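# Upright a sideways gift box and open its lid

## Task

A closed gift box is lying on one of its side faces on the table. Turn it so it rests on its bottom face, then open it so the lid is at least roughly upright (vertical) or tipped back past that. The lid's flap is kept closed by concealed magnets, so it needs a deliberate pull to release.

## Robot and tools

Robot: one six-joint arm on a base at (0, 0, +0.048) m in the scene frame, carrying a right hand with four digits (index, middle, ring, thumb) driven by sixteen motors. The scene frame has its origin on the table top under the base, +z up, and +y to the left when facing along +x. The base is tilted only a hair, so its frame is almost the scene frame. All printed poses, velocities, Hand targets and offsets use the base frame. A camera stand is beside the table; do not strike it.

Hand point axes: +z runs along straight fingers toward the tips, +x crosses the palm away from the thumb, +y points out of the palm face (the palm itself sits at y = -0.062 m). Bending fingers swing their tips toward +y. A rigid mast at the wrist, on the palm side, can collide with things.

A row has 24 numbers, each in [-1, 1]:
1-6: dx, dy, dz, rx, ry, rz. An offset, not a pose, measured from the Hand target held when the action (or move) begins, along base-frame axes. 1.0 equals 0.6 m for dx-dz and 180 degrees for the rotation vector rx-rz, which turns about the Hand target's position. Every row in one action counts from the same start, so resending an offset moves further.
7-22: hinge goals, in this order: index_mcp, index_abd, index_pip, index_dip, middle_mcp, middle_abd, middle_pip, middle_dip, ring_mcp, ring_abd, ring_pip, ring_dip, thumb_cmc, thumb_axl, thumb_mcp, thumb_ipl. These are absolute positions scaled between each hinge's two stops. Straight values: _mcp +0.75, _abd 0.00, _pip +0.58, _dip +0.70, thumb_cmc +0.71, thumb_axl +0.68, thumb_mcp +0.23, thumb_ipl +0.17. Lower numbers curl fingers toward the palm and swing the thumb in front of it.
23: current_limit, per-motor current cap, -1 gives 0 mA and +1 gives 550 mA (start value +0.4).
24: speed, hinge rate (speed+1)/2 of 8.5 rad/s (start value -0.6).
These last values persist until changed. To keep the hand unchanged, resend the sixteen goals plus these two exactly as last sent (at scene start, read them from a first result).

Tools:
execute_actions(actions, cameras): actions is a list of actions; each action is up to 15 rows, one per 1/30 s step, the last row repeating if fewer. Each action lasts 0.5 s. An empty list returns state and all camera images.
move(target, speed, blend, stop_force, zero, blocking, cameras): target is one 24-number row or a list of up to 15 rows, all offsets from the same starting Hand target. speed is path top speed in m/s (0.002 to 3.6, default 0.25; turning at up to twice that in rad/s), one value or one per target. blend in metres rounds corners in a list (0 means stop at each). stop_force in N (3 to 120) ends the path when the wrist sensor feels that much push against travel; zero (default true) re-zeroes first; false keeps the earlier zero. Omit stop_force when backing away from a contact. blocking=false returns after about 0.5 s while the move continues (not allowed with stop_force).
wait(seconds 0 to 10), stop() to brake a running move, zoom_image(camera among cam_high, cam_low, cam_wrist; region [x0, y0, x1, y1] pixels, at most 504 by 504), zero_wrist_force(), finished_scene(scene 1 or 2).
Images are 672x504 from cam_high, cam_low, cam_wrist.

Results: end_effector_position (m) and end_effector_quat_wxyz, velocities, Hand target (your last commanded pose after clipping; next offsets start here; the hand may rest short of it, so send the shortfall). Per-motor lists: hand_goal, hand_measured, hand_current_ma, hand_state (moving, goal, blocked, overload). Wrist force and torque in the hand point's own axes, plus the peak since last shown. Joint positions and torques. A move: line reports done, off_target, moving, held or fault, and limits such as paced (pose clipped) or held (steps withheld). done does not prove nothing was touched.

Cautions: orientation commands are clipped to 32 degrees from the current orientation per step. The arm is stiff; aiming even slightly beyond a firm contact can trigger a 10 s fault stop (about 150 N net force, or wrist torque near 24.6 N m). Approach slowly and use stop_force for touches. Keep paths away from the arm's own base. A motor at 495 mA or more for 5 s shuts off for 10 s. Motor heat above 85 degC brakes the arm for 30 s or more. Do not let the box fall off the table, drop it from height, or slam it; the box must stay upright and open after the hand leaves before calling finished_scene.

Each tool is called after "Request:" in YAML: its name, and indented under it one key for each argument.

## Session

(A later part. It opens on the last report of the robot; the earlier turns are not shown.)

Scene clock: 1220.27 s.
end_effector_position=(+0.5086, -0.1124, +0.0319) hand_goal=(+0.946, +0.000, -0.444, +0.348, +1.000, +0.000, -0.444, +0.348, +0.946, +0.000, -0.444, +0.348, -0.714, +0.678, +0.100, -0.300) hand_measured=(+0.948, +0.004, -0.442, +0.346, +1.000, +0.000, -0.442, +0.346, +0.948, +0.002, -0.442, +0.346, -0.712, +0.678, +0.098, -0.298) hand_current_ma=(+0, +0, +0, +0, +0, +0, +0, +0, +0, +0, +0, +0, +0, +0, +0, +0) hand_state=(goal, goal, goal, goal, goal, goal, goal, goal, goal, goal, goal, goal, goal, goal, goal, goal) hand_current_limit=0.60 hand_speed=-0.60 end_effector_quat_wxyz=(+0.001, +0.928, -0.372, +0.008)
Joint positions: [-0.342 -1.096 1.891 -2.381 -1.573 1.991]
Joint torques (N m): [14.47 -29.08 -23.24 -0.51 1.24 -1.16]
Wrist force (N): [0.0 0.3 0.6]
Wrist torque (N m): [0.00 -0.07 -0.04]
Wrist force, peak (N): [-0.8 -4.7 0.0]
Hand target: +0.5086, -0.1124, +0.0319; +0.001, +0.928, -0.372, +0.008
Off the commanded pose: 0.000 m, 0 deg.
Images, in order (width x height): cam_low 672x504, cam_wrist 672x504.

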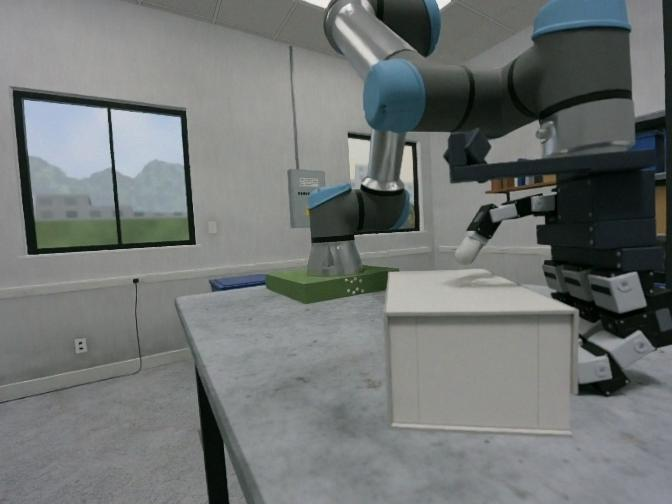

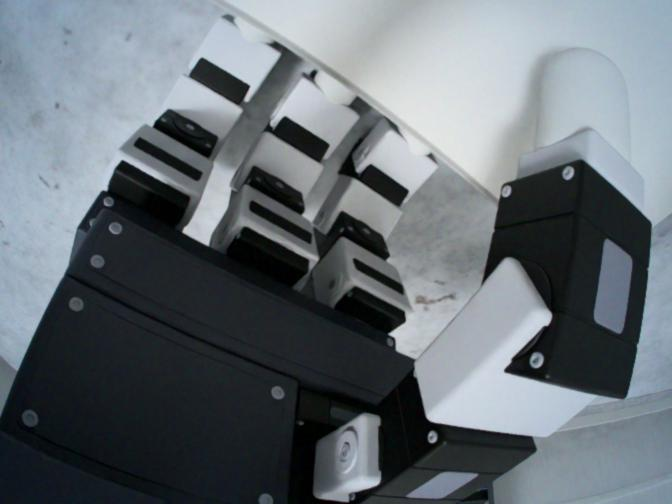

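Request:
execute_actions:
  actions:
    - [[0,0,0,0,0,0,0.945,0,-0.445,0.348,1.0,0,-0.445,0.348,0.945,0,-0.445,0.348,-0.714,0.678,-0.15,-0.37,0.7,-0.8]]
    - [[0,0,0,0,0,0,0.91,0,-0.52,0.348,1.0,0,-0.445,0.348,0.91,0,-0.52,0.348,-0.714,0.678,-0.15,-0.37,0.7,-0.9]]

Request:
execute_actions:
  actions:
    - [[0,0,0,0,0,0,0.87,0,-0.57,0.348,1.0,0,-0.445,0.348,0.87,0,-0.57,0.348,-0.714,0.678,-0.15,-0.37,0.7,-0.9]]

Request:
execute_actions:
  actions:
    - [[0,0,0,0,0,0,0.83,0,-0.62,0.348,1.0,0,-0.445,0.348,0.83,0,-0.62,0.348,-0.714,0.678,-0.15,-0.37,0.7,-0.9]]
  cameras: ["cam_low", "cam_wrist"]

Request:
zoom_image:
  camera: "cam_low"
  region: [380, 250, 672, 450]

Scene clock: 1223.53 s.
end_effector_position=(+0.5086, -0.1124, +0.0319) hand_goal=(+0.910, +0.000, -0.520, +0.348, +1.000, +0.000, -0.444, +0.348, +0.910, +0.000, -0.520, +0.348, -0.714, +0.678, -0.150, -0.370) hand_measured=(+0.942, +0.004, -0.460, +0.358, +1.000, +0.000, -0.442, +0.346, +0.944, +0.002, -0.468, +0.358, -0.712, +0.678, -0.062, -0.358) hand_current_ma=(+30, +0, +78, +4, +0, +0, +0, +0, +32, +0, +60, +3, +0, +0, +240, +8) hand_state=(blocked, goal, blocked, goal, goal, goal, goal, goal, blocked, goal, blocked, goal, goal, goal, blocked, goal) hand_current_limit=0.70 hand_speed=-0.90 end_effector_quat_wxyz=(+0.001, +0.928, -0.372, +0.008)
Joint positions: [-0.342 -1.096 1.891 -2.381 -1.573 1.991]
Joint torques (N m): [11.96 -28.31 -14.55 -0.53 1.27 -1.28]
Wrist force (N): [0.3 -1.5 -1.1]
Wrist torque (N m): [0.01 -0.16 -0.09]
Wrist force, peak (N): [0.2 0.9 -4.1]
Hand target: +0.5086, -0.1124, +0.0319; +0.001, +0.928, -0.372, +0.008
Off the commanded pose: 0.000 m, 0 deg.

Scene clock: 1224.23 s.
end_effector_position=(+0.5086, -0.1124, +0.0319) hand_goal=(+0.870, +0.000, -0.570, +0.348, +1.000, +0.000, -0.444, +0.348, +0.870, +0.000, -0.570, +0.348, -0.714, +0.678, -0.150, -0.370) hand_measured=(+0.942, +0.004, -0.492, +0.362, +1.000, +0.000, -0.442, +0.346, +0.940, +0.002, -0.514, +0.360, -0.712, +0.680, -0.062, -0.350) hand_current_ma=(+122, +0, +127, +7, +0, +0, +0, +0, +113, +0, +70, +4, +0, +0, +240, +20) hand_state=(blocked, goal, blocked, goal, goal, goal, goal, goal, blocked, goal, blocked, goal, goal, goal, blocked, blocked) hand_current_limit=0.70 hand_speed=-0.90 end_effector_quat_wxyz=(+0.001, +0.928, -0.372, +0.008)
Joint positions: [-0.342 -1.096 1.891 -2.381 -1.573 1.991]
Joint torques (N m): [9.35 -29.63 -15.17 -0.49 1.48 -1.25]
Wrist force (N): [0.2 0.2 1.8]
Wrist torque (N m): [0.12 -0.16 -0.05]
Wrist force, peak (N): [0.2 0.1 2.1]
Hand target: +0.5086, -0.1124, +0.0319; +0.001, +0.928, -0.372, +0.008
Off the commanded pose: 0.000 m, 0 deg.

Scene clock: 1224.93 s.
end_effector_position=(+0.5086, -0.1124, +0.0319) hand_goal=(+0.830, +0.000, -0.620, +0.348, +1.000, +0.000, -0.444, +0.348, +0.830, +0.000, -0.620, +0.348, -0.714, +0.678, -0.150, -0.370) hand_measured=(+0.940, +0.004, -0.512, +0.370, +1.000, +0.000, -0.442, +0.346, +0.928, +0.002, -0.524, +0.372, -0.710, +0.682, -0.062, -0.346) hand_current_ma=(+253, +0, +219, +13, +0, +0, +0, +0, +210, +0, +179, +15, +1, +1, +240, +26) hand_state=(blocked, goal, blocked, blocked, goal, goal, goal, goal, blocked, goal, blocked, blocked, goal, goal, blocked, blocked) hand_current_limit=0.70 hand_speed=-0.90 end_effector_quat_wxyz=(+0.001, +0.928, -0.372, +0.008)
Joint positions: [-0.342 -1.096 1.891 -2.381 -1.573 1.991]
Joint torques (N m): [6.54 -31.63 -15.12 -0.6 1.35 -1.24]
Wrist force (N): [0.2 0.1 2.6]
Wrist torque (N m): [0.07 -0.24 -0.01]
Wrist force, peak (N): [0.3 0.3 2.9]
Hand target: +0.5086, -0.1124, +0.0319; +0.001, +0.928, -0.372, +0.008
Off the commanded pose: 0.000 m, 0 deg.
Images, in order (width x height): cam_low 672x504, cam_wrist 672x504.

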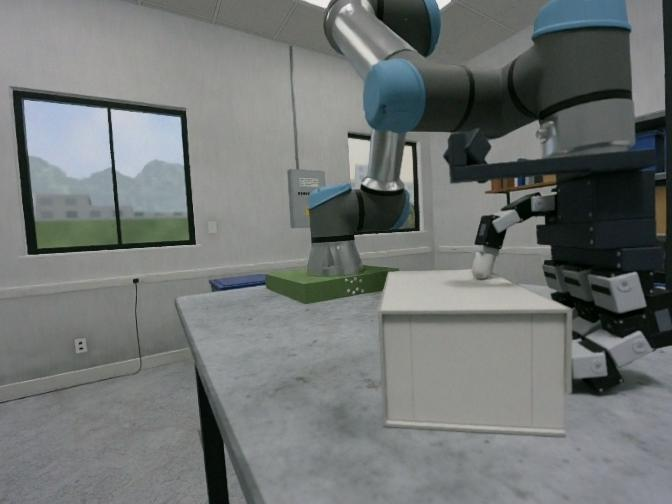

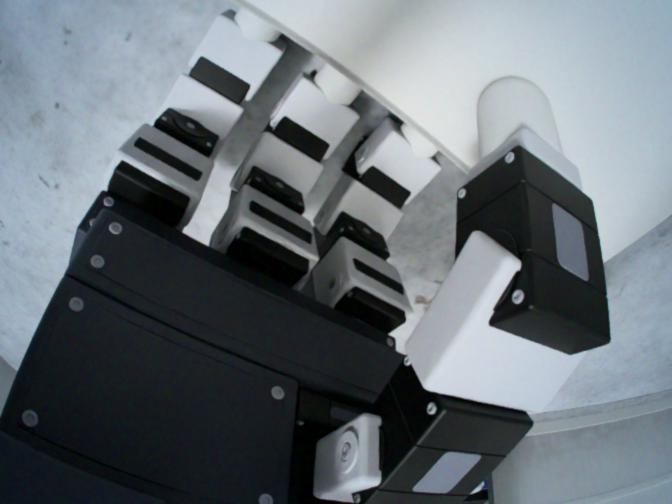

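Scaled by 1.726.

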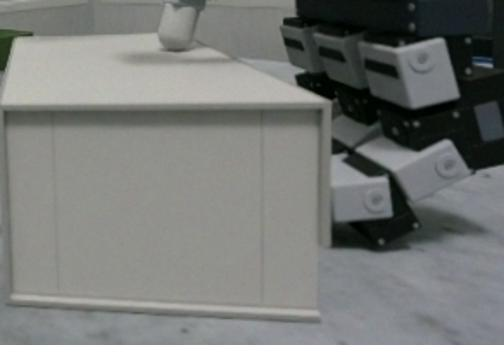

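Request:
execute_actions:
  actions:
    - [[0,0,0,0,0,0,0.81,0,-0.64,0.348,0.92,0,-0.40,0.348,0.81,0,-0.64,0.348,-0.714,0.678,-0.15,-0.37,0.7,-0.9]]

Request:
execute_actions:
  actions:
    - [[0,0,0,0,0,0,0.79,0,-0.66,0.348,0.86,0,-0.37,0.348,0.79,0,-0.66,0.348,-0.714,0.678,-0.15,-0.37,0.7,-0.9]]

Request:
execute_actions:
  actions:
    - [[0,0,0,0,0,0,0.77,0,-0.68,0.348,0.80,0,-0.33,0.348,0.77,0,-0.68,0.348,-0.714,0.678,-0.15,-0.37,0.7,-0.9]]
  cameras: ["cam_low", "cam_wrist"]

Request:
zoom_image:
  camera: "cam_low"
  region: [380, 250, 672, 450]

Scene clock: 1230.03 s.
end_effector_position=(+0.5086, -0.1124, +0.0319) hand_goal=(+0.810, +0.000, -0.640, +0.348, +0.920, +0.000, -0.400, +0.348, +0.810, +0.000, -0.640, +0.348, -0.714, +0.678, -0.150, -0.370) hand_measured=(+0.938, +0.004, -0.522, +0.372, +0.984, +0.000, -0.422, +0.346, +0.924, +0.002, -0.528, +0.376, -0.710, +0.682, -0.062, -0.344) hand_current_ma=(+328, +0, +261, +17, +100, +0, -13, +0, +267, +0, +232, +22, +1, +1, +240, +31) hand_state=(blocked, goal, blocked, blocked, blocked, goal, blocked, goal, blocked, goal, blocked, blocked, goal, goal, blocked, blocked) hand_current_limit=0.70 hand_speed=-0.90 end_effector_quat_wxyz=(+0.001, +0.928, -0.372, +0.008)
Joint positions: [-0.342 -1.096 1.891 -2.381 -1.573 1.991]
Joint torques (N m): [-6.1 -42.88 -14.8 -0.67 0.18 -1.2]
Wrist force (N): [0.3 -2.9 -5.7]
Wrist torque (N m): [0.72 -0.12 -0.03]
Wrist force, peak (N): [0.3 -2.9 -6.0]
Hand target: +0.5086, -0.1124, +0.0319; +0.001, +0.928, -0.372, +0.008
Off the commanded pose: 0.000 m, 0 deg.

Scene clock: 1230.73 s.
end_effector_position=(+0.5086, -0.1124, +0.0319) hand_goal=(+0.790, +0.000, -0.660, +0.348, +0.860, +0.000, -0.370, +0.348, +0.790, +0.000, -0.660, +0.348, -0.714, +0.678, -0.150, -0.370) hand_measured=(+0.932, +0.004, -0.528, +0.376, +0.978, +0.000, -0.410, +0.346, +0.916, +0.002, -0.534, +0.380, -0.708, +0.684, -0.062, -0.340) hand_current_ma=(+402, +0, +317, +21, +285, +0, -39, +0, +326, +0, +288, +28, +2, +2, +240, +38) hand_state=(blocked, goal, blocked, blocked, blocked, goal, blocked, goal, blocked, goal, blocked, blocked, goal, goal, blocked, blocked) hand_current_limit=0.70 hand_speed=-0.90 end_effector_quat_wxyz=(+0.001, +0.928, -0.372, +0.008)
Joint positions: [-0.342 -1.096 1.891 -2.381 -1.573 1.991]
Joint torques (N m): [-7.9 -42.27 -15.13 -0.66 -1.1 -1.28]
Wrist force (N): [0.1 -5.2 -12.3]
Wrist torque (N m): [1.23 0.02 -0.09]
Wrist force, peak (N): [0.1 -5.1 -12.6]
Hand target: +0.5086, -0.1124, +0.0319; +0.001, +0.928, -0.372, +0.008
Off the commanded pose: 0.000 m, 0 deg.

Scene clock: 1231.43 s.
end_effector_position=(+0.5086, -0.1124, +0.0320) hand_goal=(+0.770, +0.000, -0.680, +0.348, +0.800, +0.000, -0.330, +0.348, +0.770, +0.000, -0.680, +0.348, -0.714, +0.678, -0.150, -0.370) hand_measured=(+0.928, +0.002, -0.536, +0.380, +0.970, +0.000, -0.396, +0.346, +0.910, +0.002, -0.540, +0.386, -0.706, +0.686, -0.060, -0.338) hand_current_ma=(+468, +0, +368, +26, +467, +0, -91, +0, +385, +0, +349, +34, +2, +3, +248, +42) hand_state=(blocked, goal, blocked, blocked, blocked, goal, blocked, goal, blocked, goal, blocked, blocked, goal, goal, blocked, blocked) hand_current_limit=0.70 hand_speed=-0.90 end_effector_quat_wxyz=(+0.001, +0.928, -0.372, +0.008)
Joint positions: [-0.342 -1.096 1.891 -2.381 -1.573 1.991]
Joint torques (N m): [-10.39 -29.53 -14.3 -0.76 -2.19 -1.11]
Wrist force (N): [0.4 -7.1 -19.6]
Wrist torque (N m): [1.78 0.15 -0.10]
Wrist force, peak (N): [0.4 -7.2 -19.7]
Hand target: +0.5086, -0.1124, +0.0319; +0.001, +0.928, -0.372, +0.008
Off the commanded pose: 0.000 m, 0 deg.
Images, in order (width x height): cam_low 672x504, cam_wrist 672x504.

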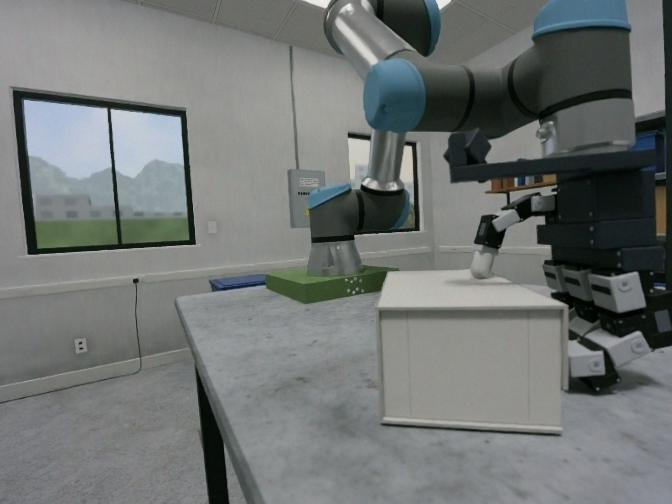

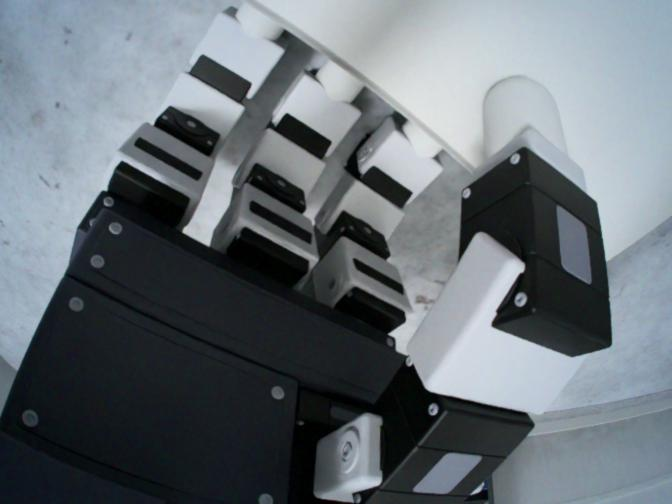

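Scaled by 1.726.

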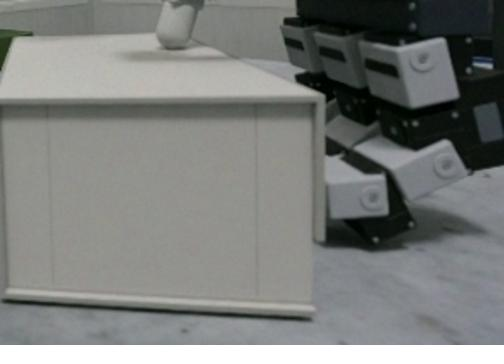

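Request:
execute_actions:
  actions:
    - [[0,0,0,0,0,0,0.80,0,-0.65,0.348,1.0,0,-0.55,0.45,0.80,0,-0.65,0.348,-0.714,0.678,-0.15,-0.37,0.7,-0.75]]
    - [[0,0,0,0,0,0,0.80,0,-0.65,0.348,1.0,0,-0.67,0.696,0.80,0,-0.65,0.348,-0.714,0.678,-0.15,-0.37,0.7,-0.75]]

Request:
execute_actions:
  actions:
    - [[0,0,0,0,0,0,0.80,0,-0.65,0.348,0.93,0,-0.60,0.696,0.80,0,-0.65,0.348,-0.714,0.678,-0.15,-0.37,0.7,-0.85]]

Request:
execute_actions:
  actions:
    - [[0,0,0,0,0,0,0.80,0,-0.65,0.348,0.89,0,-0.57,0.696,0.80,0,-0.65,0.348,-0.714,0.678,-0.15,-0.37,0.7,-0.9]]

Request:
execute_actions:
  actions:
    - [[0,0,0,0,0,0,0.80,0,-0.65,0.348,0.85,0,-0.55,0.696,0.80,0,-0.65,0.348,-0.714,0.678,-0.15,-0.37,0.7,-0.9]]
  cameras: ["cam_low", "cam_wrist"]

Request:
zoom_image:
  camera: "cam_low"
  region: [380, 250, 672, 450]

Scene clock: 1237.07 s.
end_effector_position=(+0.5085, -0.1124, +0.0319) hand_goal=(+0.800, +0.000, -0.650, +0.348, +1.000, +0.000, -0.670, +0.696, +0.800, +0.000, -0.650, +0.348, -0.714, +0.678, -0.150, -0.370) hand_measured=(+0.928, +0.002, -0.536, +0.380, +0.994, +0.000, -0.662, +0.694, +0.910, +0.002, -0.540, +0.386, -0.706, +0.686, -0.060, -0.338) hand_current_ma=(+333, +0, +244, +26, -1, +0, +2, +0, +251, +0, +228, +34, +2, +3, +250, +43) hand_state=(blocked, goal, blocked, blocked, goal, goal, goal, goal, blocked, goal, blocked, blocked, goal, goal, blocked, blocked) hand_current_limit=0.70 hand_speed=-0.75 end_effector_quat_wxyz=(+0.001, +0.928, -0.372, +0.008)
Joint positions: [-0.342 -1.096 1.891 -2.381 -1.573 1.991]
Joint torques (N m): [-12.55 -49.39 -14.72 -0.94 0.77 -1.25]
Wrist force (N): [0.4 -0.4 1.8]
Wrist torque (N m): [-0.02 -0.34 0.01]
Wrist force, peak (N): [0.5 -7.0 -19.8]
Hand target: +0.5086, -0.1124, +0.0319; +0.001, +0.928, -0.372, +0.008
Off the commanded pose: 0.000 m, 0 deg.

Scene clock: 1237.77 s.
end_effector_position=(+0.5086, -0.1124, +0.0319) hand_goal=(+0.800, +0.000, -0.650, +0.348, +0.930, +0.000, -0.600, +0.696, +0.800, +0.000, -0.650, +0.348, -0.714, +0.678, -0.150, -0.370) hand_measured=(+0.928, +0.002, -0.536, +0.380, +0.932, +0.000, -0.600, +0.694, +0.910, +0.002, -0.540, +0.386, -0.706, +0.686, -0.060, -0.338) hand_current_ma=(+333, +0, +244, +26, +0, +0, +0, +0, +251, +0, +228, +34, +2, +3, +250, +43) hand_state=(blocked, goal, blocked, blocked, goal, goal, goal, goal, blocked, goal, blocked, blocked, goal, goal, blocked, blocked) hand_current_limit=0.70 hand_speed=-0.85 end_effector_quat_wxyz=(+0.001, +0.928, -0.372, +0.008)
Joint positions: [-0.342 -1.096 1.891 -2.381 -1.573 1.991]
Joint torques (N m): [-9.42 -50.65 -14.71 -0.98 0.96 -1.38]
Wrist force (N): [0.4 -0.3 1.7]
Wrist torque (N m): [-0.01 -0.35 0.01]
Wrist force, peak (N): [0.4 -0.4 1.8]
Hand target: +0.5086, -0.1124, +0.0319; +0.001, +0.928, -0.372, +0.008
Off the commanded pose: 0.000 m, 0 deg.

Scene clock: 1238.47 s.
end_effector_position=(+0.5086, -0.1124, +0.0319) hand_goal=(+0.800, +0.000, -0.650, +0.348, +0.890, +0.000, -0.570, +0.696, +0.800, +0.000, -0.650, +0.348, -0.714, +0.678, -0.150, -0.370) hand_measured=(+0.928, +0.002, -0.536, +0.380, +0.902, +0.000, -0.572, +0.694, +0.910, +0.002, -0.540, +0.386, -0.706, +0.686, -0.060, -0.338) hand_current_ma=(+333, +0, +244, +26, +5, +0, +0, +0, +251, +0, +228, +34, +2, +3, +251, +44) hand_state=(blocked, goal, blocked, blocked, goal, goal, goal, goal, blocked, goal, blocked, blocked, goal, goal, blocked, blocked) hand_current_limit=0.70 hand_speed=-0.90 end_effector_quat_wxyz=(+0.001, +0.928, -0.372, +0.008)
Joint positions: [-0.342 -1.096 1.891 -2.381 -1.573 1.991]
Joint torques (N m): [-7.56 -49.48 -15.48 -0.92 0.84 -1.17]
Wrist force (N): [0.4 -0.4 1.7]
Wrist torque (N m): [0.01 -0.34 0.02]
Wrist force, peak (N): [0.3 -0.4 1.9]
Hand target: +0.5086, -0.1124, +0.0319; +0.001, +0.928, -0.372, +0.008
Off the commanded pose: 0.000 m, 0 deg.

Scene clock: 1239.17 s.
end_effector_position=(+0.5086, -0.1124, +0.0319) hand_goal=(+0.800, +0.000, -0.650, +0.348, +0.850, +0.000, -0.550, +0.696, +0.800, +0.000, -0.650, +0.348, -0.714, +0.678, -0.150, -0.370) hand_measured=(+0.922, +0.002, -0.536, +0.380, +0.854, +0.000, -0.546, +0.696, +0.866, +0.002, -0.604, +0.370, -0.702, +0.688, -0.060, -0.332) hand_current_ma=(+306, +0, +244, +26, +1, +0, +1, +0, +103, +0, +48, +14, +5, +5, +251, +60) hand_state=(blocked, goal, blocked, blocked, goal, goal, goal, goal, blocked, goal, blocked, blocked, goal, goal, blocked, blocked) hand_current_limit=0.70 hand_speed=-0.90 end_effector_quat_wxyz=(+0.001, +0.928, -0.372, +0.008)
Joint positions: [-0.342 -1.096 1.891 -2.381 -1.573 1.991]
Joint torques (N m): [-5.14 -50.88 -15.29 -1.09 1.03 -1.07]
Wrist force (N): [0.1 0.1 3.1]
Wrist torque (N m): [0.07 -0.05 -0.07]
Wrist force, peak (N): [0.1 0.7 3.3]
Hand target: +0.5086, -0.1124, +0.0319; +0.001, +0.928, -0.372, +0.008
Off the commanded pose: 0.000 m, 0 deg.
Images, in order (width x height): cam_low 672x504, cam_wrist 672x504.

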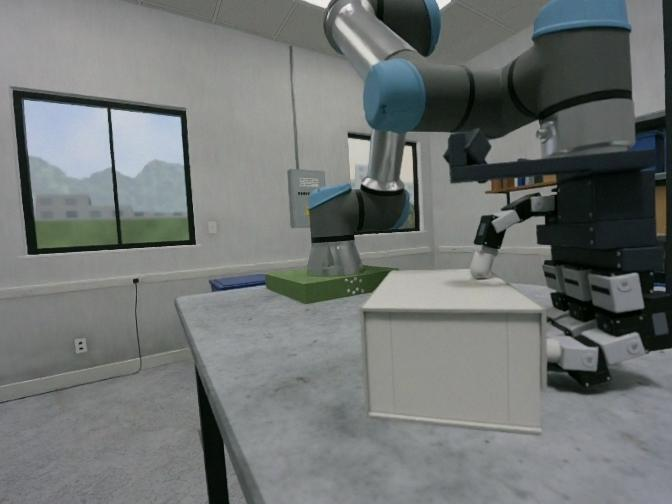

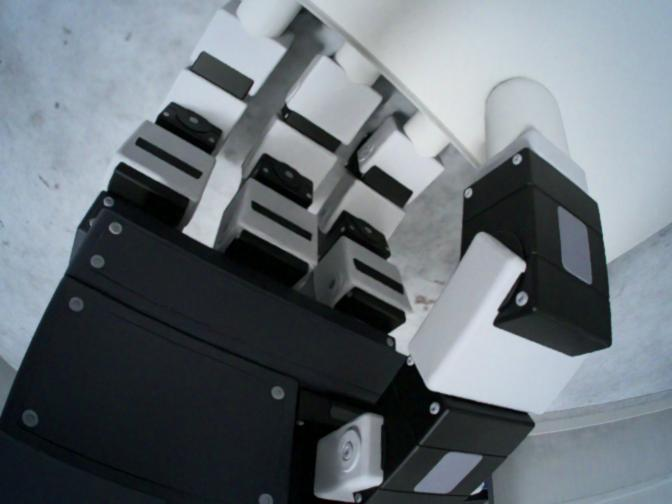

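Scaled by 1.726.

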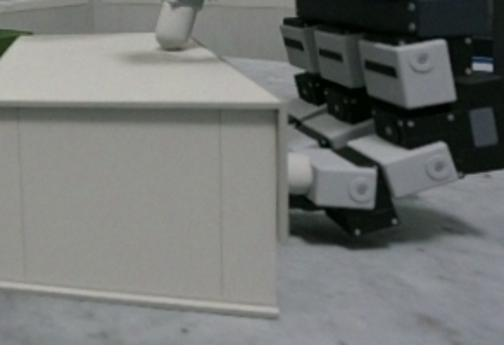

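Request:
execute_actions:
  actions:
    - [[0,0,0,0,0,0,0.93,0,-0.50,0.4,1.0,0,-0.66,0.696,0.93,0,-0.50,0.4,-0.4,0.678,0.3,0.1,0.7,-0.75]]
    - [[0.02,0.021,0,0,0,0,0.93,0,-0.50,0.4,1.0,0,-0.66,0.696,0.93,0,-0.50,0.4,-0.2,0.678,0.3,0.1,0.7,-0.7]]
    - [[0.02,0.021,0.08,0,0,0,0.93,0,-0.60,0.5,1.0,0,-0.66,0.696,0.93,0,-0.50,0.4,0.3,0.678,0.225,0.168,0.7,-0.6]]
    - [[0.0,0.0,0.12,0,0,0,0.918,0,-0.591,0.696,0.918,0,-0.591,0.696,0.918,0,-0.591,0.696,0.714,0.678,0.225,0.168,0.7,-0.6]]
  cameras: ["cam_high", "cam_low"]

Request:
zoom_image:
  camera: "cam_high"
  region: [200, 180, 400, 340]

Scene clock: 1307.37 s.
end_effector_position=(+0.5325, -0.0872, +0.1519) hand_goal=(+0.918, +0.000, -0.590, +0.696, +0.918, +0.000, -0.590, +0.696, +0.918, +0.000, -0.590, +0.696, +0.714, +0.678, +0.226, +0.168) hand_measured=(+0.920, +0.002, -0.588, +0.694, +0.920, +0.000, -0.590, +0.696, +0.920, +0.002, -0.586, +0.694, +0.712, +0.676, +0.222, +0.166) hand_current_ma=(+0, +0, +0, +0, +0, +0, +0, +0, +0, +0, +1, +0, +0, +0, -1, +0) hand_state=(goal, goal, goal, goal, goal, goal, goal, goal, goal, goal, goal, goal, goal, goal, goal, goal) hand_current_limit=0.70 hand_speed=-0.60 end_effector_quat_wxyz=(+0.001, +0.928, -0.372, +0.008)
Joint positions: [-0.287 -1.226 1.708 -2.068 -1.574 2.045]
Joint torques (N m): [-14.49 -41.63 -31.97 -1.99 1.92 -1.14]
Wrist force (N): [-0.1 0.7 0.8]
Wrist torque (N m): [-0.03 -0.01 0.05]
Wrist force, peak (N): [-1.0 7.7 15.5]
Hand target: +0.5326, -0.0872, +0.1519; +0.001, +0.928, -0.372, +0.008
Off the commanded pose: 0.000 m, 0 deg.
Images, in order (width x height): cam_high 672x504, cam_low 672x504.

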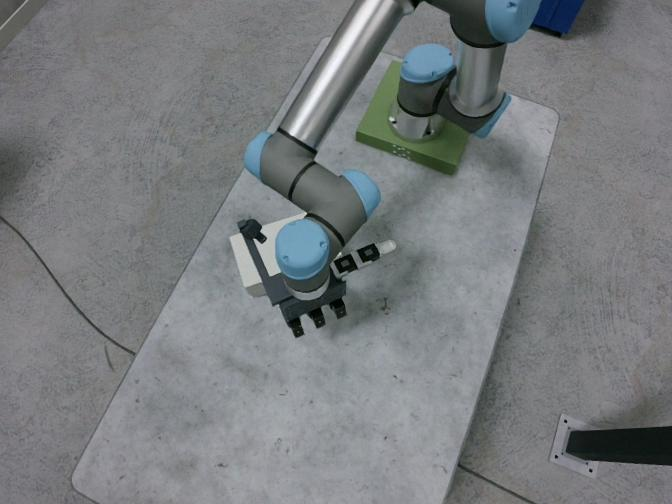

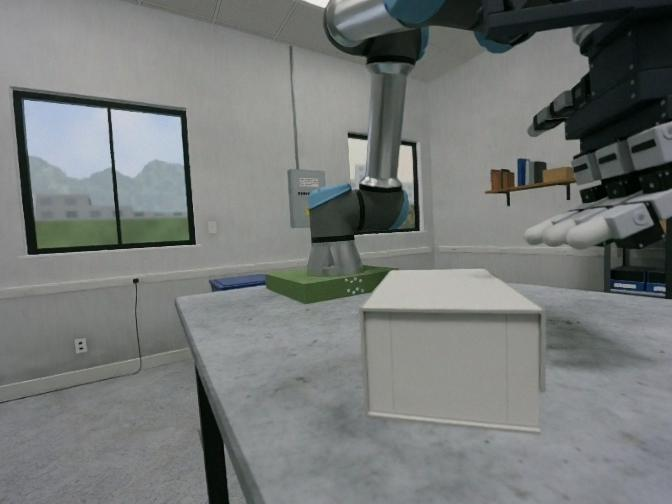

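Scaled by 2.520.

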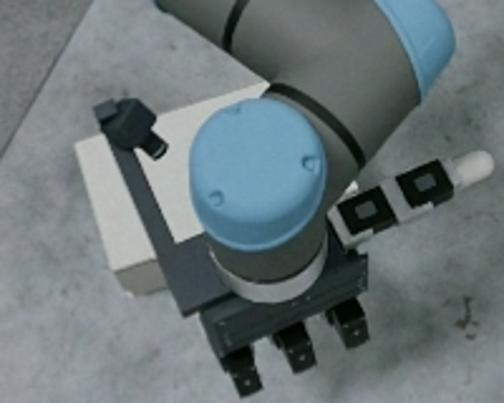

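Request:
move:
  target:
    - [0.0868,-0.122,0,0,0,-0.0306,0.945,0,-0.445,0.348,0.945,0,-0.445,0.348,0.67,0,-0.34,0.696,0.714,0.678,0.225,0.168,0.7,-0.6]
    - [0.0868,-0.122,-0.1998,0,0,-0.0306,0.945,0,-0.445,0.348,0.945,0,-0.445,0.348,0.67,0,-0.34,0.696,0.714,0.678,0.225,0.168,0.7,-0.6]
  speed: [0.2, 0.1]
  cameras: ["cam_high", "cam_low", "cam_wrist"]

Request:
zoom_image:
  camera: "cam_high"
  region: [200, 220, 360, 370]

Request:
zoom_image:
  camera: "cam_low"
  region: [340, 230, 672, 470]

Scene clock: 1317.17 s.
end_effector_position=(+0.5846, -0.1604, +0.0320) hand_goal=(+0.946, +0.000, -0.444, +0.348, +0.946, +0.000, -0.444, +0.348, +0.670, +0.000, -0.340, +0.696, +0.714, +0.678, +0.226, +0.168) hand_measured=(+0.946, +0.002, -0.452, +0.352, +0.946, +0.002, -0.446, +0.352, +0.676, +0.002, -0.340, +0.694, +0.712, +0.676, +0.222, +0.166) hand_current_ma=(+0, +0, -3, +1, +0, +0, +0, +0, +1, +0, +0, +0, +0, +0, -1, +0) hand_state=(goal, goal, goal, goal, goal, goal, goal, goal, goal, goal, goal, goal, goal, goal, goal, goal) hand_current_limit=0.70 hand_speed=-0.60 end_effector_quat_wxyz=(+0.001, +0.909, -0.416, +0.008)
Joint positions: [-0.379 -0.937 1.609 -2.258 -1.574 2.049]
Joint torques (N m): [8.59 -55.49 -28.88 -3.36 -2.33 -1.24]
Wrist force (N): [0.1 0.7 0.0]
Wrist torque (N m): [0.03 -0.06 -0.02]
Wrist force, peak (N): [-1.5 -3.4 -14.9]
Hand target: +0.5846, -0.1604, +0.0321; +0.001, +0.909, -0.416, +0.008
Off the commanded pose: 0.000 m, 0 deg.
move: done

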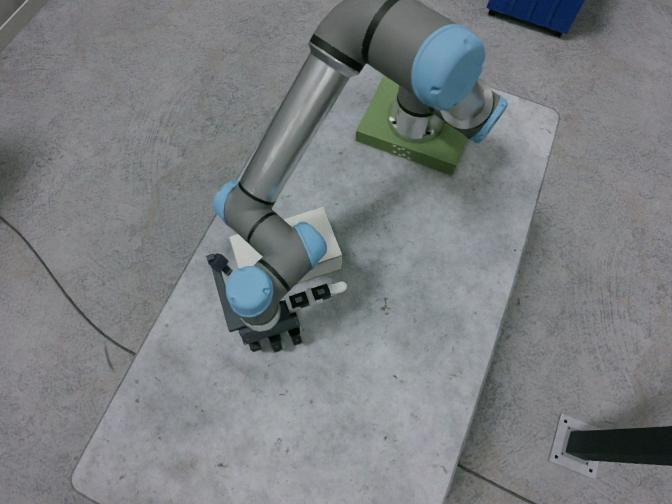

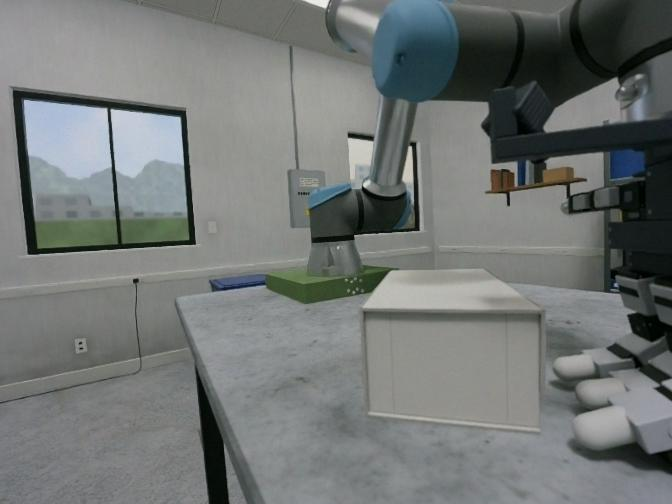

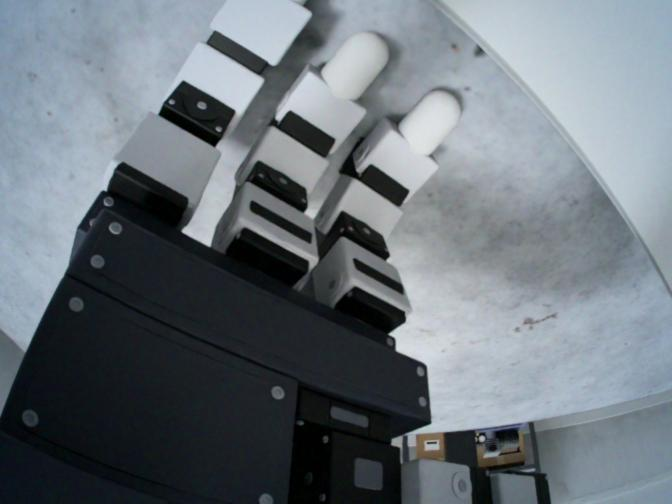

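Scaled by 3.150.

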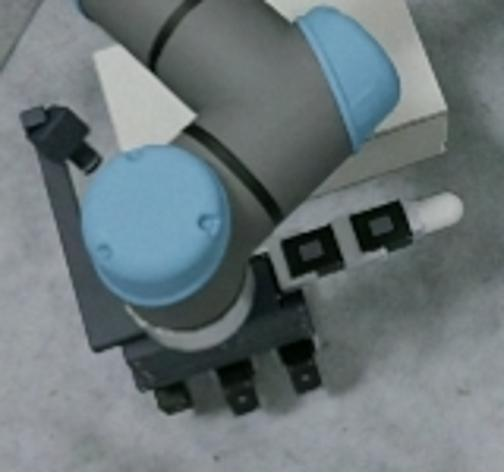

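Scaled by 1.518.

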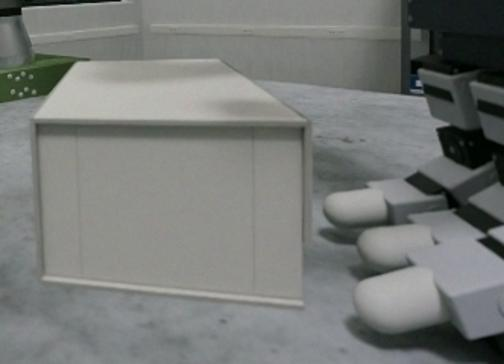

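Request:
move:
  target: [-0.0415,-0.0361,0.0017,0,0,0,0.945,0,-0.445,0.348,0.945,0,-0.445,0.348,0.67,0,-0.34,0.696,0.714,0.678,0.225,0.168,0.7,-0.6]
  speed: 0.06
  cameras: ["cam_low", "cam_wrist"]

Request:
zoom_image:
  camera: "cam_low"
  region: [440, 270, 640, 460]

Scene clock: 1320.80 s.
end_effector_position=(+0.5597, -0.1822, +0.0332) hand_goal=(+0.946, +0.000, -0.444, +0.348, +0.946, +0.000, -0.444, +0.348, +0.670, +0.000, -0.340, +0.696, +0.714, +0.678, +0.226, +0.168) hand_measured=(+0.946, +0.002, -0.444, +0.350, +0.946, +0.002, -0.444, +0.350, +0.676, +0.002, -0.340, +0.694, +0.712, +0.676, +0.222, +0.166) hand_current_ma=(+0, +0, +0, +0, +0, +0, +0, +0, +1, +0, +0, +0, +0, +0, -1, +0) hand_state=(goal, goal, goal, goal, goal, goal, goal, goal, goal, goal, goal, goal, goal, goal, goal, goal) hand_current_limit=0.70 hand_speed=-0.60 end_effector_quat_wxyz=(+0.001, +0.909, -0.416, +0.008)
Joint positions: [-0.426 -0.976 1.677 -2.287 -1.573 2.003]
Joint torques (N m): [14.52 -34.34 -29.62 -0.39 1.52 1.33]
Wrist force (N): [0.2 0.7 0.8]
Wrist torque (N m): [-0.03 -0.05 0.00]
Wrist force, peak (N): [0.2 1.4 0.7]
Hand target: +0.5597, -0.1821, +0.0331; +0.001, +0.909, -0.416, +0.008
Off the commanded pose: 0.000 m, 0 deg.
move: done
Images, in order (width x height): cam_low 672x504, cam_wrist 672x504.

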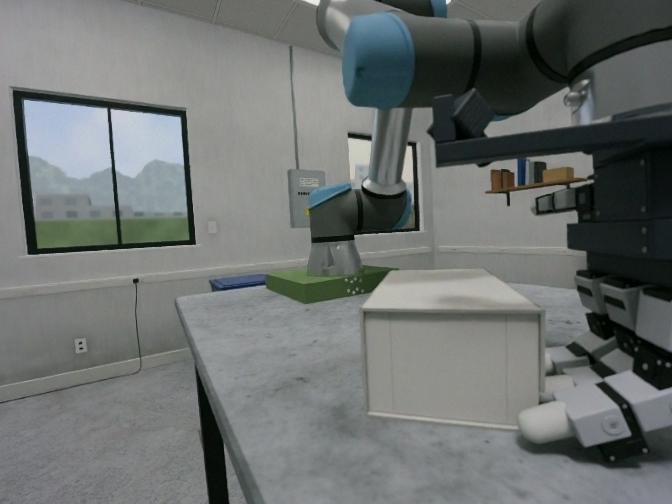

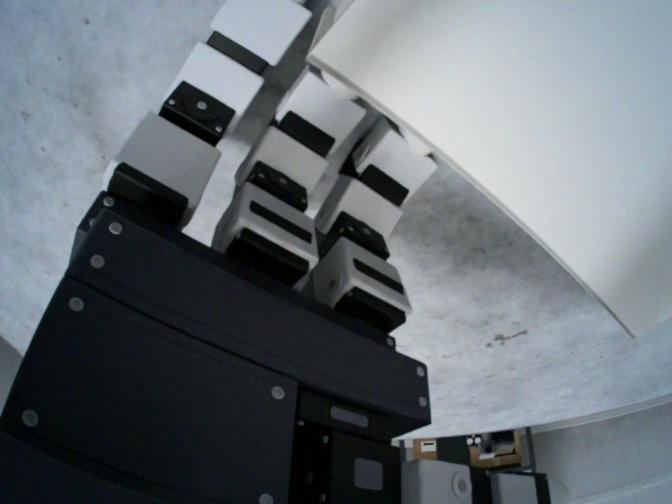

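Scaled by 2.520.

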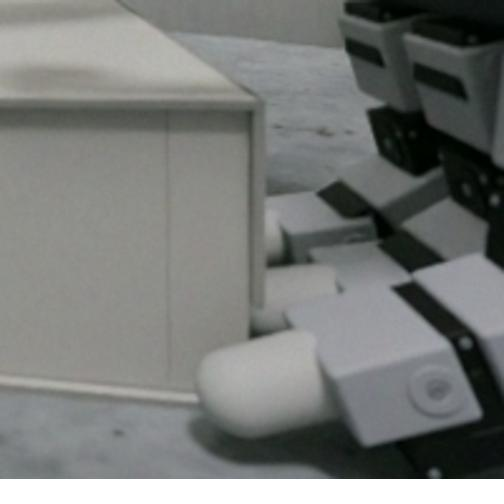

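Request:
execute_actions:
  actions:
    - [[-0.0075,-0.0066,0.0,0,0,0,0.945,0,-0.445,0.348,0.945,0,-0.445,0.348,0.67,0,-0.34,0.696,0.714,0.678,0.225,0.168,0.7,-0.6]]

Request:
execute_actions:
  actions:
    - [[-0.0082,0.0094,0.0,0,0,0,0.945,0,-0.445,0.348,0.945,0,-0.445,0.348,0.67,0,-0.34,0.696,0.714,0.678,0.225,0.168,0.7,-0.6]]
  cameras: ["cam_low", "cam_wrist"]

Request:
zoom_image:
  camera: "cam_low"
  region: [440, 270, 640, 460]

Scene clock: 1323.63 s.
end_effector_position=(+0.5552, -0.1861, +0.0331) hand_goal=(+0.946, +0.000, -0.444, +0.348, +0.946, +0.000, -0.444, +0.348, +0.670, +0.000, -0.340, +0.696, +0.714, +0.678, +0.226, +0.168) hand_measured=(+0.948, +0.002, -0.444, +0.346, +0.946, +0.002, -0.444, +0.350, +0.676, +0.002, -0.340, +0.694, +0.712, +0.676, +0.222, +0.166) hand_current_ma=(+0, +0, +0, +0, +0, +0, +0, +0, +1, +0, +0, +0, +0, +0, -1, +0) hand_state=(goal, goal, goal, goal, goal, goal, goal, goal, goal, goal, goal, goal, goal, goal, goal, goal) hand_current_limit=0.70 hand_speed=-0.60 end_effector_quat_wxyz=(+0.001, +0.909, -0.416, +0.008)
Joint positions: [-0.434 -0.983 1.688 -2.292 -1.573 1.995]
Joint torques (N m): [14.25 -33.94 -25.12 -0.35 1.4 -0.44]
Wrist force (N): [0.1 0.7 0.9]
Wrist torque (N m): [-0.03 -0.04 -0.01]
Wrist force, peak (N): [-0.2 -3.4 0.9]
Hand target: +0.5552, -0.1860, +0.0331; +0.001, +0.909, -0.416, +0.008
Off the commanded pose: 0.000 m, 0 deg.

Scene clock: 1324.33 s.
end_effector_position=(+0.5504, -0.1804, +0.0331) hand_goal=(+0.946, +0.000, -0.444, +0.348, +0.946, +0.000, -0.444, +0.348, +0.670, +0.000, -0.340, +0.696, +0.714, +0.678, +0.226, +0.168) hand_measured=(+0.948, +0.002, -0.444, +0.346, +0.946, +0.002, -0.444, +0.350, +0.676, +0.002, -0.340, +0.694, +0.712, +0.676, +0.222, +0.166) hand_current_ma=(+0, +0, +0, +0, +0, +0, +0, +0, +1, +0, +0, +0, +0, +0, -1, +0) hand_state=(goal, goal, goal, goal, goal, goal, goal, goal, goal, goal, goal, goal, goal, goal, goal, goal) hand_current_limit=0.70 hand_speed=-0.60 end_effector_quat_wxyz=(+0.001, +0.909, -0.416, +0.008)
Joint positions: [-0.429 -0.994 1.708 -2.301 -1.573 1.999]
Joint torques (N m): [-14.86 -36.19 -13.8 -0.76 -2 -1.15]
Wrist force (N): [0.2 0.7 0.8]
Wrist torque (N m): [-0.02 -0.04 0.06]
Wrist force, peak (N): [1.8 1.4 1.6]
Hand target: +0.5503, -0.1804, +0.0331; +0.001, +0.909, -0.416, +0.008
Off the commanded pose: 0.000 m, 0 deg.
Images, in order (width x height): cam_low 672x504, cam_wrist 672x504.

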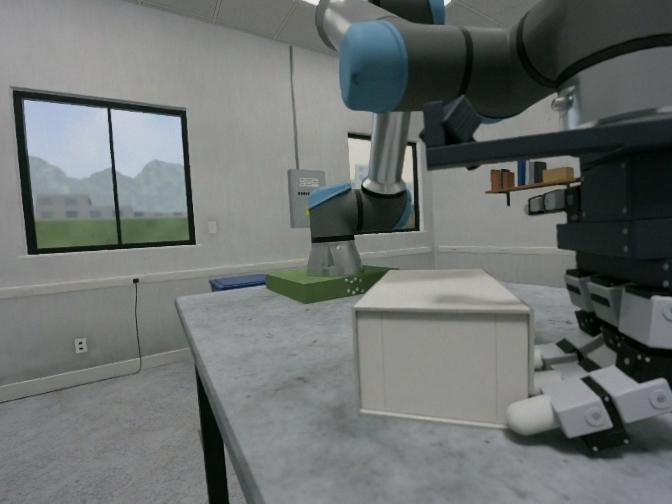

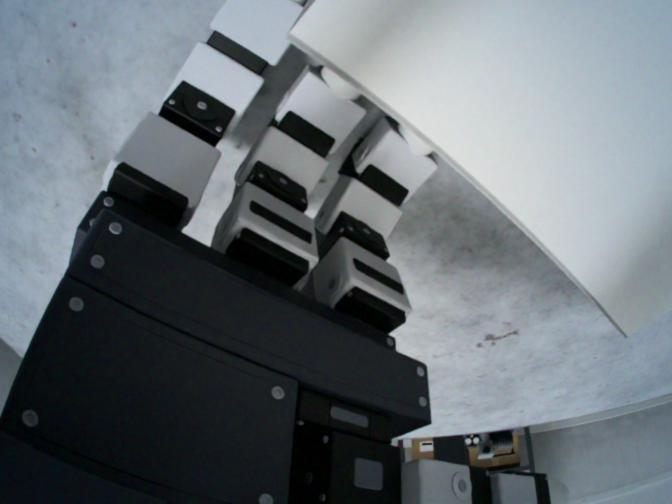

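Scaled by 2.520.

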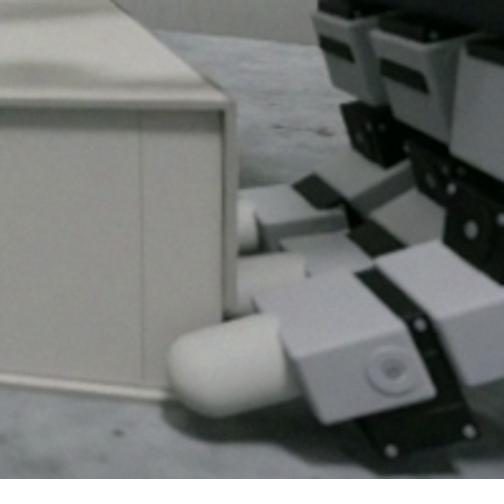

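Request:
execute_actions:
  actions:
    - [[-0.0055,0.0063,0.0,0,0,0,0.945,0,-0.445,0.348,0.945,0,-0.445,0.348,0.67,0,-0.34,0.696,0.714,0.678,0.225,0.168,0.7,-0.6]]

Request:
execute_actions:
  actions:
    - [[-0.0055,0.0063,0.0,0,0,0,0.945,0,-0.445,0.348,0.945,0,-0.445,0.348,0.67,0,-0.34,0.696,0.714,0.678,0.225,0.168,0.7,-0.6]]
  cameras: ["cam_low"]

Request:
zoom_image:
  camera: "cam_low"
  region: [440, 270, 640, 460]

Scene clock: 1326.83 s.
end_effector_position=(+0.5470, -0.1766, +0.0331) hand_goal=(+0.946, +0.000, -0.444, +0.348, +0.946, +0.000, -0.444, +0.348, +0.670, +0.000, -0.340, +0.696, +0.714, +0.678, +0.226, +0.168) hand_measured=(+0.948, +0.000, -0.444, +0.346, +0.946, +0.002, -0.444, +0.350, +0.676, -0.002, -0.340, +0.694, +0.712, +0.676, +0.222, +0.166) hand_current_ma=(+0, +0, +0, +0, +0, +0, +0, +0, +1, +0, +0, +0, +0, +0, -1, +0) hand_state=(goal, goal, goal, goal, goal, goal, goal, goal, goal, goal, goal, goal, goal, goal, goal, goal) hand_current_limit=0.70 hand_speed=-0.60 end_effector_quat_wxyz=(+0.001, +0.909, -0.416, +0.008)
Joint positions: [-0.426 -1.001 1.721 -2.306 -1.573 2.003]
Joint torques (N m): [-13.73 -32.29 -23.85 -0.42 -2.4 -1.26]
Wrist force (N): [0.0 0.6 0.7]
Wrist torque (N m): [-0.02 -0.02 0.01]
Wrist force, peak (N): [2.0 0.6 1.3]
Hand target: +0.5470, -0.1766, +0.0331; +0.001, +0.909, -0.416, +0.008
Off the commanded pose: 0.000 m, 0 deg.

Scene clock: 1327.53 s.
end_effector_position=(+0.5437, -0.1728, +0.0331) hand_goal=(+0.946, +0.000, -0.444, +0.348, +0.946, +0.000, -0.444, +0.348, +0.670, +0.000, -0.340, +0.696, +0.714, +0.678, +0.226, +0.168) hand_measured=(+0.948, +0.000, -0.444, +0.346, +0.946, +0.002, -0.444, +0.350, +0.674, -0.002, -0.340, +0.694, +0.712, +0.676, +0.222, +0.166) hand_current_ma=(+0, +0, +0, +0, +0, +0, +0, +0, +1, +0, +0, +0, +0, +0, -1, +0) hand_state=(goal, goal, goal, goal, goal, goal, goal, goal, goal, goal, goal, goal, goal, goal, goal, goal) hand_current_limit=0.70 hand_speed=-0.60 end_effector_quat_wxyz=(+0.001, +0.909, -0.416, +0.008)
Joint positions: [-0.422 -1.009 1.734 -2.312 -1.573 2.006]
Joint torques (N m): [-13.58 -32.58 -22.66 -0.55 -2.12 -1.28]
Wrist force (N): [0.2 0.6 0.8]
Wrist torque (N m): [-0.03 -0.04 0.03]
Wrist force, peak (N): [2.9 0.3 0.8]
Hand target: +0.5437, -0.1728, +0.0331; +0.001, +0.909, -0.416, +0.008
Off the commanded pose: 0.000 m, 0 deg.
Images, in order (width x height): cam_low 672x504.

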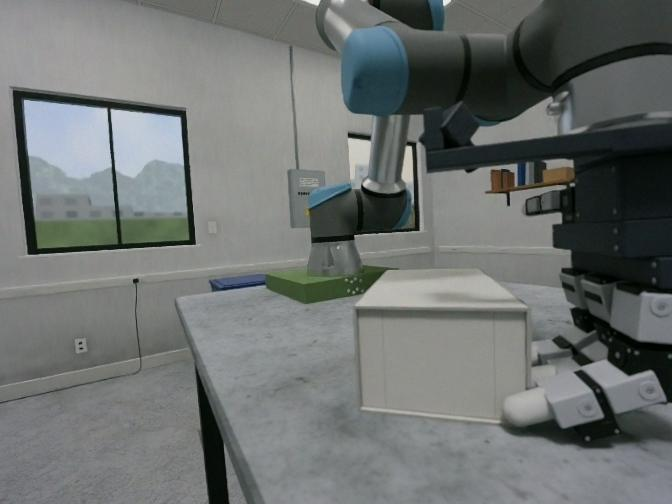

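Scaled by 2.520.

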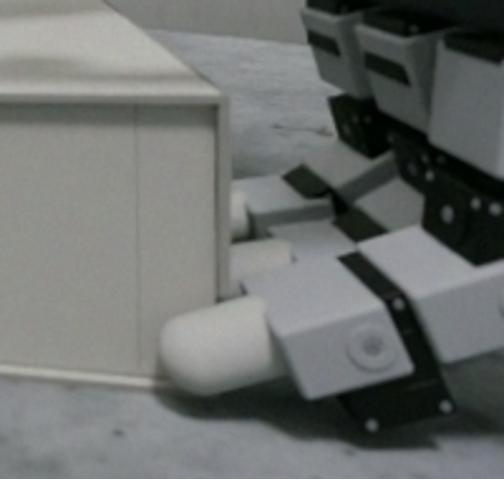

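Request:
execute_actions:
  actions:
    - [[0,0,0,0,0,0,0.90,0,-0.50,0.348,0.90,0,-0.50,0.348,0.64,0,-0.25,0.696,0.714,0.678,0.225,0.168,0.7,-0.9]]

Request:
execute_actions:
  actions:
    - [[0,0,0,0,0,0,0.87,0,-0.54,0.348,0.87,0,-0.54,0.348,0.66,0,-0.19,0.696,0.714,0.678,0.225,0.168,0.7,-0.9]]

Request:
execute_actions:
  actions:
    - [[0,0,0,0,0,0,0.84,0,-0.58,0.348,0.84,0,-0.58,0.348,0.68,0,-0.14,0.696,0.714,0.678,0.225,0.168,0.7,-0.9]]
  cameras: ["cam_low"]

Request:
zoom_image:
  camera: "cam_low"
  region: [440, 270, 640, 460]

Scene clock: 1331.33 s.
end_effector_position=(+0.5437, -0.1728, +0.0331) hand_goal=(+0.900, +0.000, -0.500, +0.348, +0.900, +0.000, -0.500, +0.348, +0.640, +0.000, -0.250, +0.696, +0.714, +0.678, +0.226, +0.168) hand_measured=(+0.922, +0.000, -0.474, +0.350, +0.918, +0.002, -0.482, +0.350, +0.644, -0.002, -0.252, +0.694, +0.712, +0.676, +0.222, +0.166) hand_current_ma=(+15, +0, +18, +0, +11, +0, +10, +0, +0, +0, +0, +0, +0, +0, -1, +0) hand_state=(blocked, goal, blocked, goal, goal, goal, goal, goal, goal, goal, goal, goal, goal, goal, goal, goal) hand_current_limit=0.70 hand_speed=-0.90 end_effector_quat_wxyz=(+0.001, +0.909, -0.416, +0.008)
Joint positions: [-0.422 -1.009 1.734 -2.312 -1.573 2.006]
Joint torques (N m): [-13.37 -34.45 -15.18 -0.68 -0.52 -1.41]
Wrist force (N): [0.0 -0.2 1.1]
Wrist torque (N m): [0.02 0.01 0.00]
Wrist force, peak (N): [0.0 -0.3 1.6]
Hand target: +0.5437, -0.1728, +0.0331; +0.001, +0.909, -0.416, +0.008
Off the commanded pose: 0.000 m, 0 deg.

Scene clock: 1332.03 s.
end_effector_position=(+0.5437, -0.1728, +0.0331) hand_goal=(+0.870, +0.000, -0.540, +0.348, +0.870, +0.000, -0.540, +0.348, +0.660, +0.000, -0.190, +0.696, +0.714, +0.678, +0.226, +0.168) hand_measured=(+0.906, +0.000, -0.496, +0.356, +0.902, +0.002, -0.498, +0.356, +0.648, -0.002, -0.216, +0.692, +0.712, +0.676, +0.222, +0.166) hand_current_ma=(+35, +0, +44, +2, +30, +0, +42, +3, -5, +0, -18, -1, +0, +0, -1, +0) hand_state=(blocked, goal, blocked, goal, blocked, goal, blocked, goal, goal, goal, blocked, goal, goal, goal, goal, goal) hand_current_limit=0.70 hand_speed=-0.90 end_effector_quat_wxyz=(+0.001, +0.909, -0.416, +0.008)
Joint positions: [-0.422 -1.009 1.734 -2.312 -1.573 2.006]
Joint torques (N m): [-12.97 -35.4 -15.38 -0.7 -0.11 -1.17]
Wrist force (N): [0.1 0.0 1.9]
Wrist torque (N m): [0.00 0.06 0.02]
Wrist force, peak (N): [0.3 -0.1 2.3]
Hand target: +0.5437, -0.1728, +0.0331; +0.001, +0.909, -0.416, +0.008
Off the commanded pose: 0.000 m, 0 deg.

Scene clock: 1332.73 s.
end_effector_position=(+0.5437, -0.1728, +0.0331) hand_goal=(+0.840, +0.000, -0.580, +0.348, +0.840, +0.000, -0.580, +0.348, +0.680, +0.000, -0.140, +0.696, +0.714, +0.678, +0.226, +0.168) hand_measured=(+0.900, +0.000, -0.504, +0.364, +0.898, +0.002, -0.510, +0.362, +0.644, -0.002, -0.204, +0.682, +0.712, +0.676, +0.222, +0.166) hand_current_ma=(+86, +0, +116, +8, +84, +0, +105, +7, -36, +0, -88, -6, +0, +0, -1, +0) hand_state=(blocked, goal, blocked, goal, blocked, goal, blocked, goal, blocked, goal, blocked, goal, goal, goal, goal, goal) hand_current_limit=0.70 hand_speed=-0.90 end_effector_quat_wxyz=(+0.001, +0.909, -0.416, +0.008)
Joint positions: [-0.422 -1.009 1.734 -2.312 -1.573 2.006]
Joint torques (N m): [-12.97 -37.08 -16.1 -0.7 0.09 -1.46]
Wrist force (N): [0.0 -0.2 1.8]
Wrist torque (N m): [-0.02 0.15 0.01]
Wrist force, peak (N): [0.2 -0.3 2.3]
Hand target: +0.5437, -0.1728, +0.0331; +0.001, +0.909, -0.416, +0.008
Off the commanded pose: 0.000 m, 0 deg.
Images, in order (width x height): cam_low 672x504.

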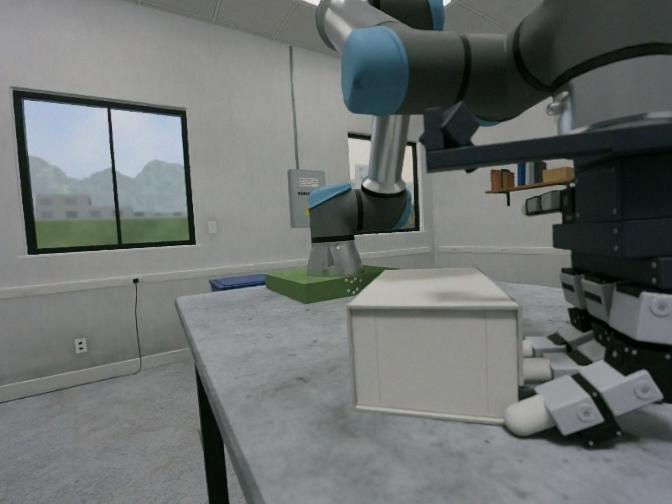

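Scaled by 2.520.

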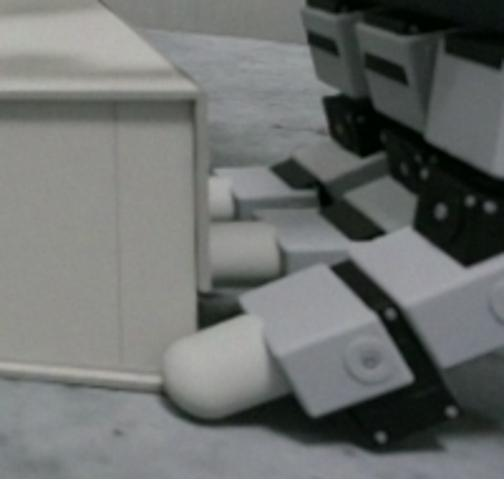

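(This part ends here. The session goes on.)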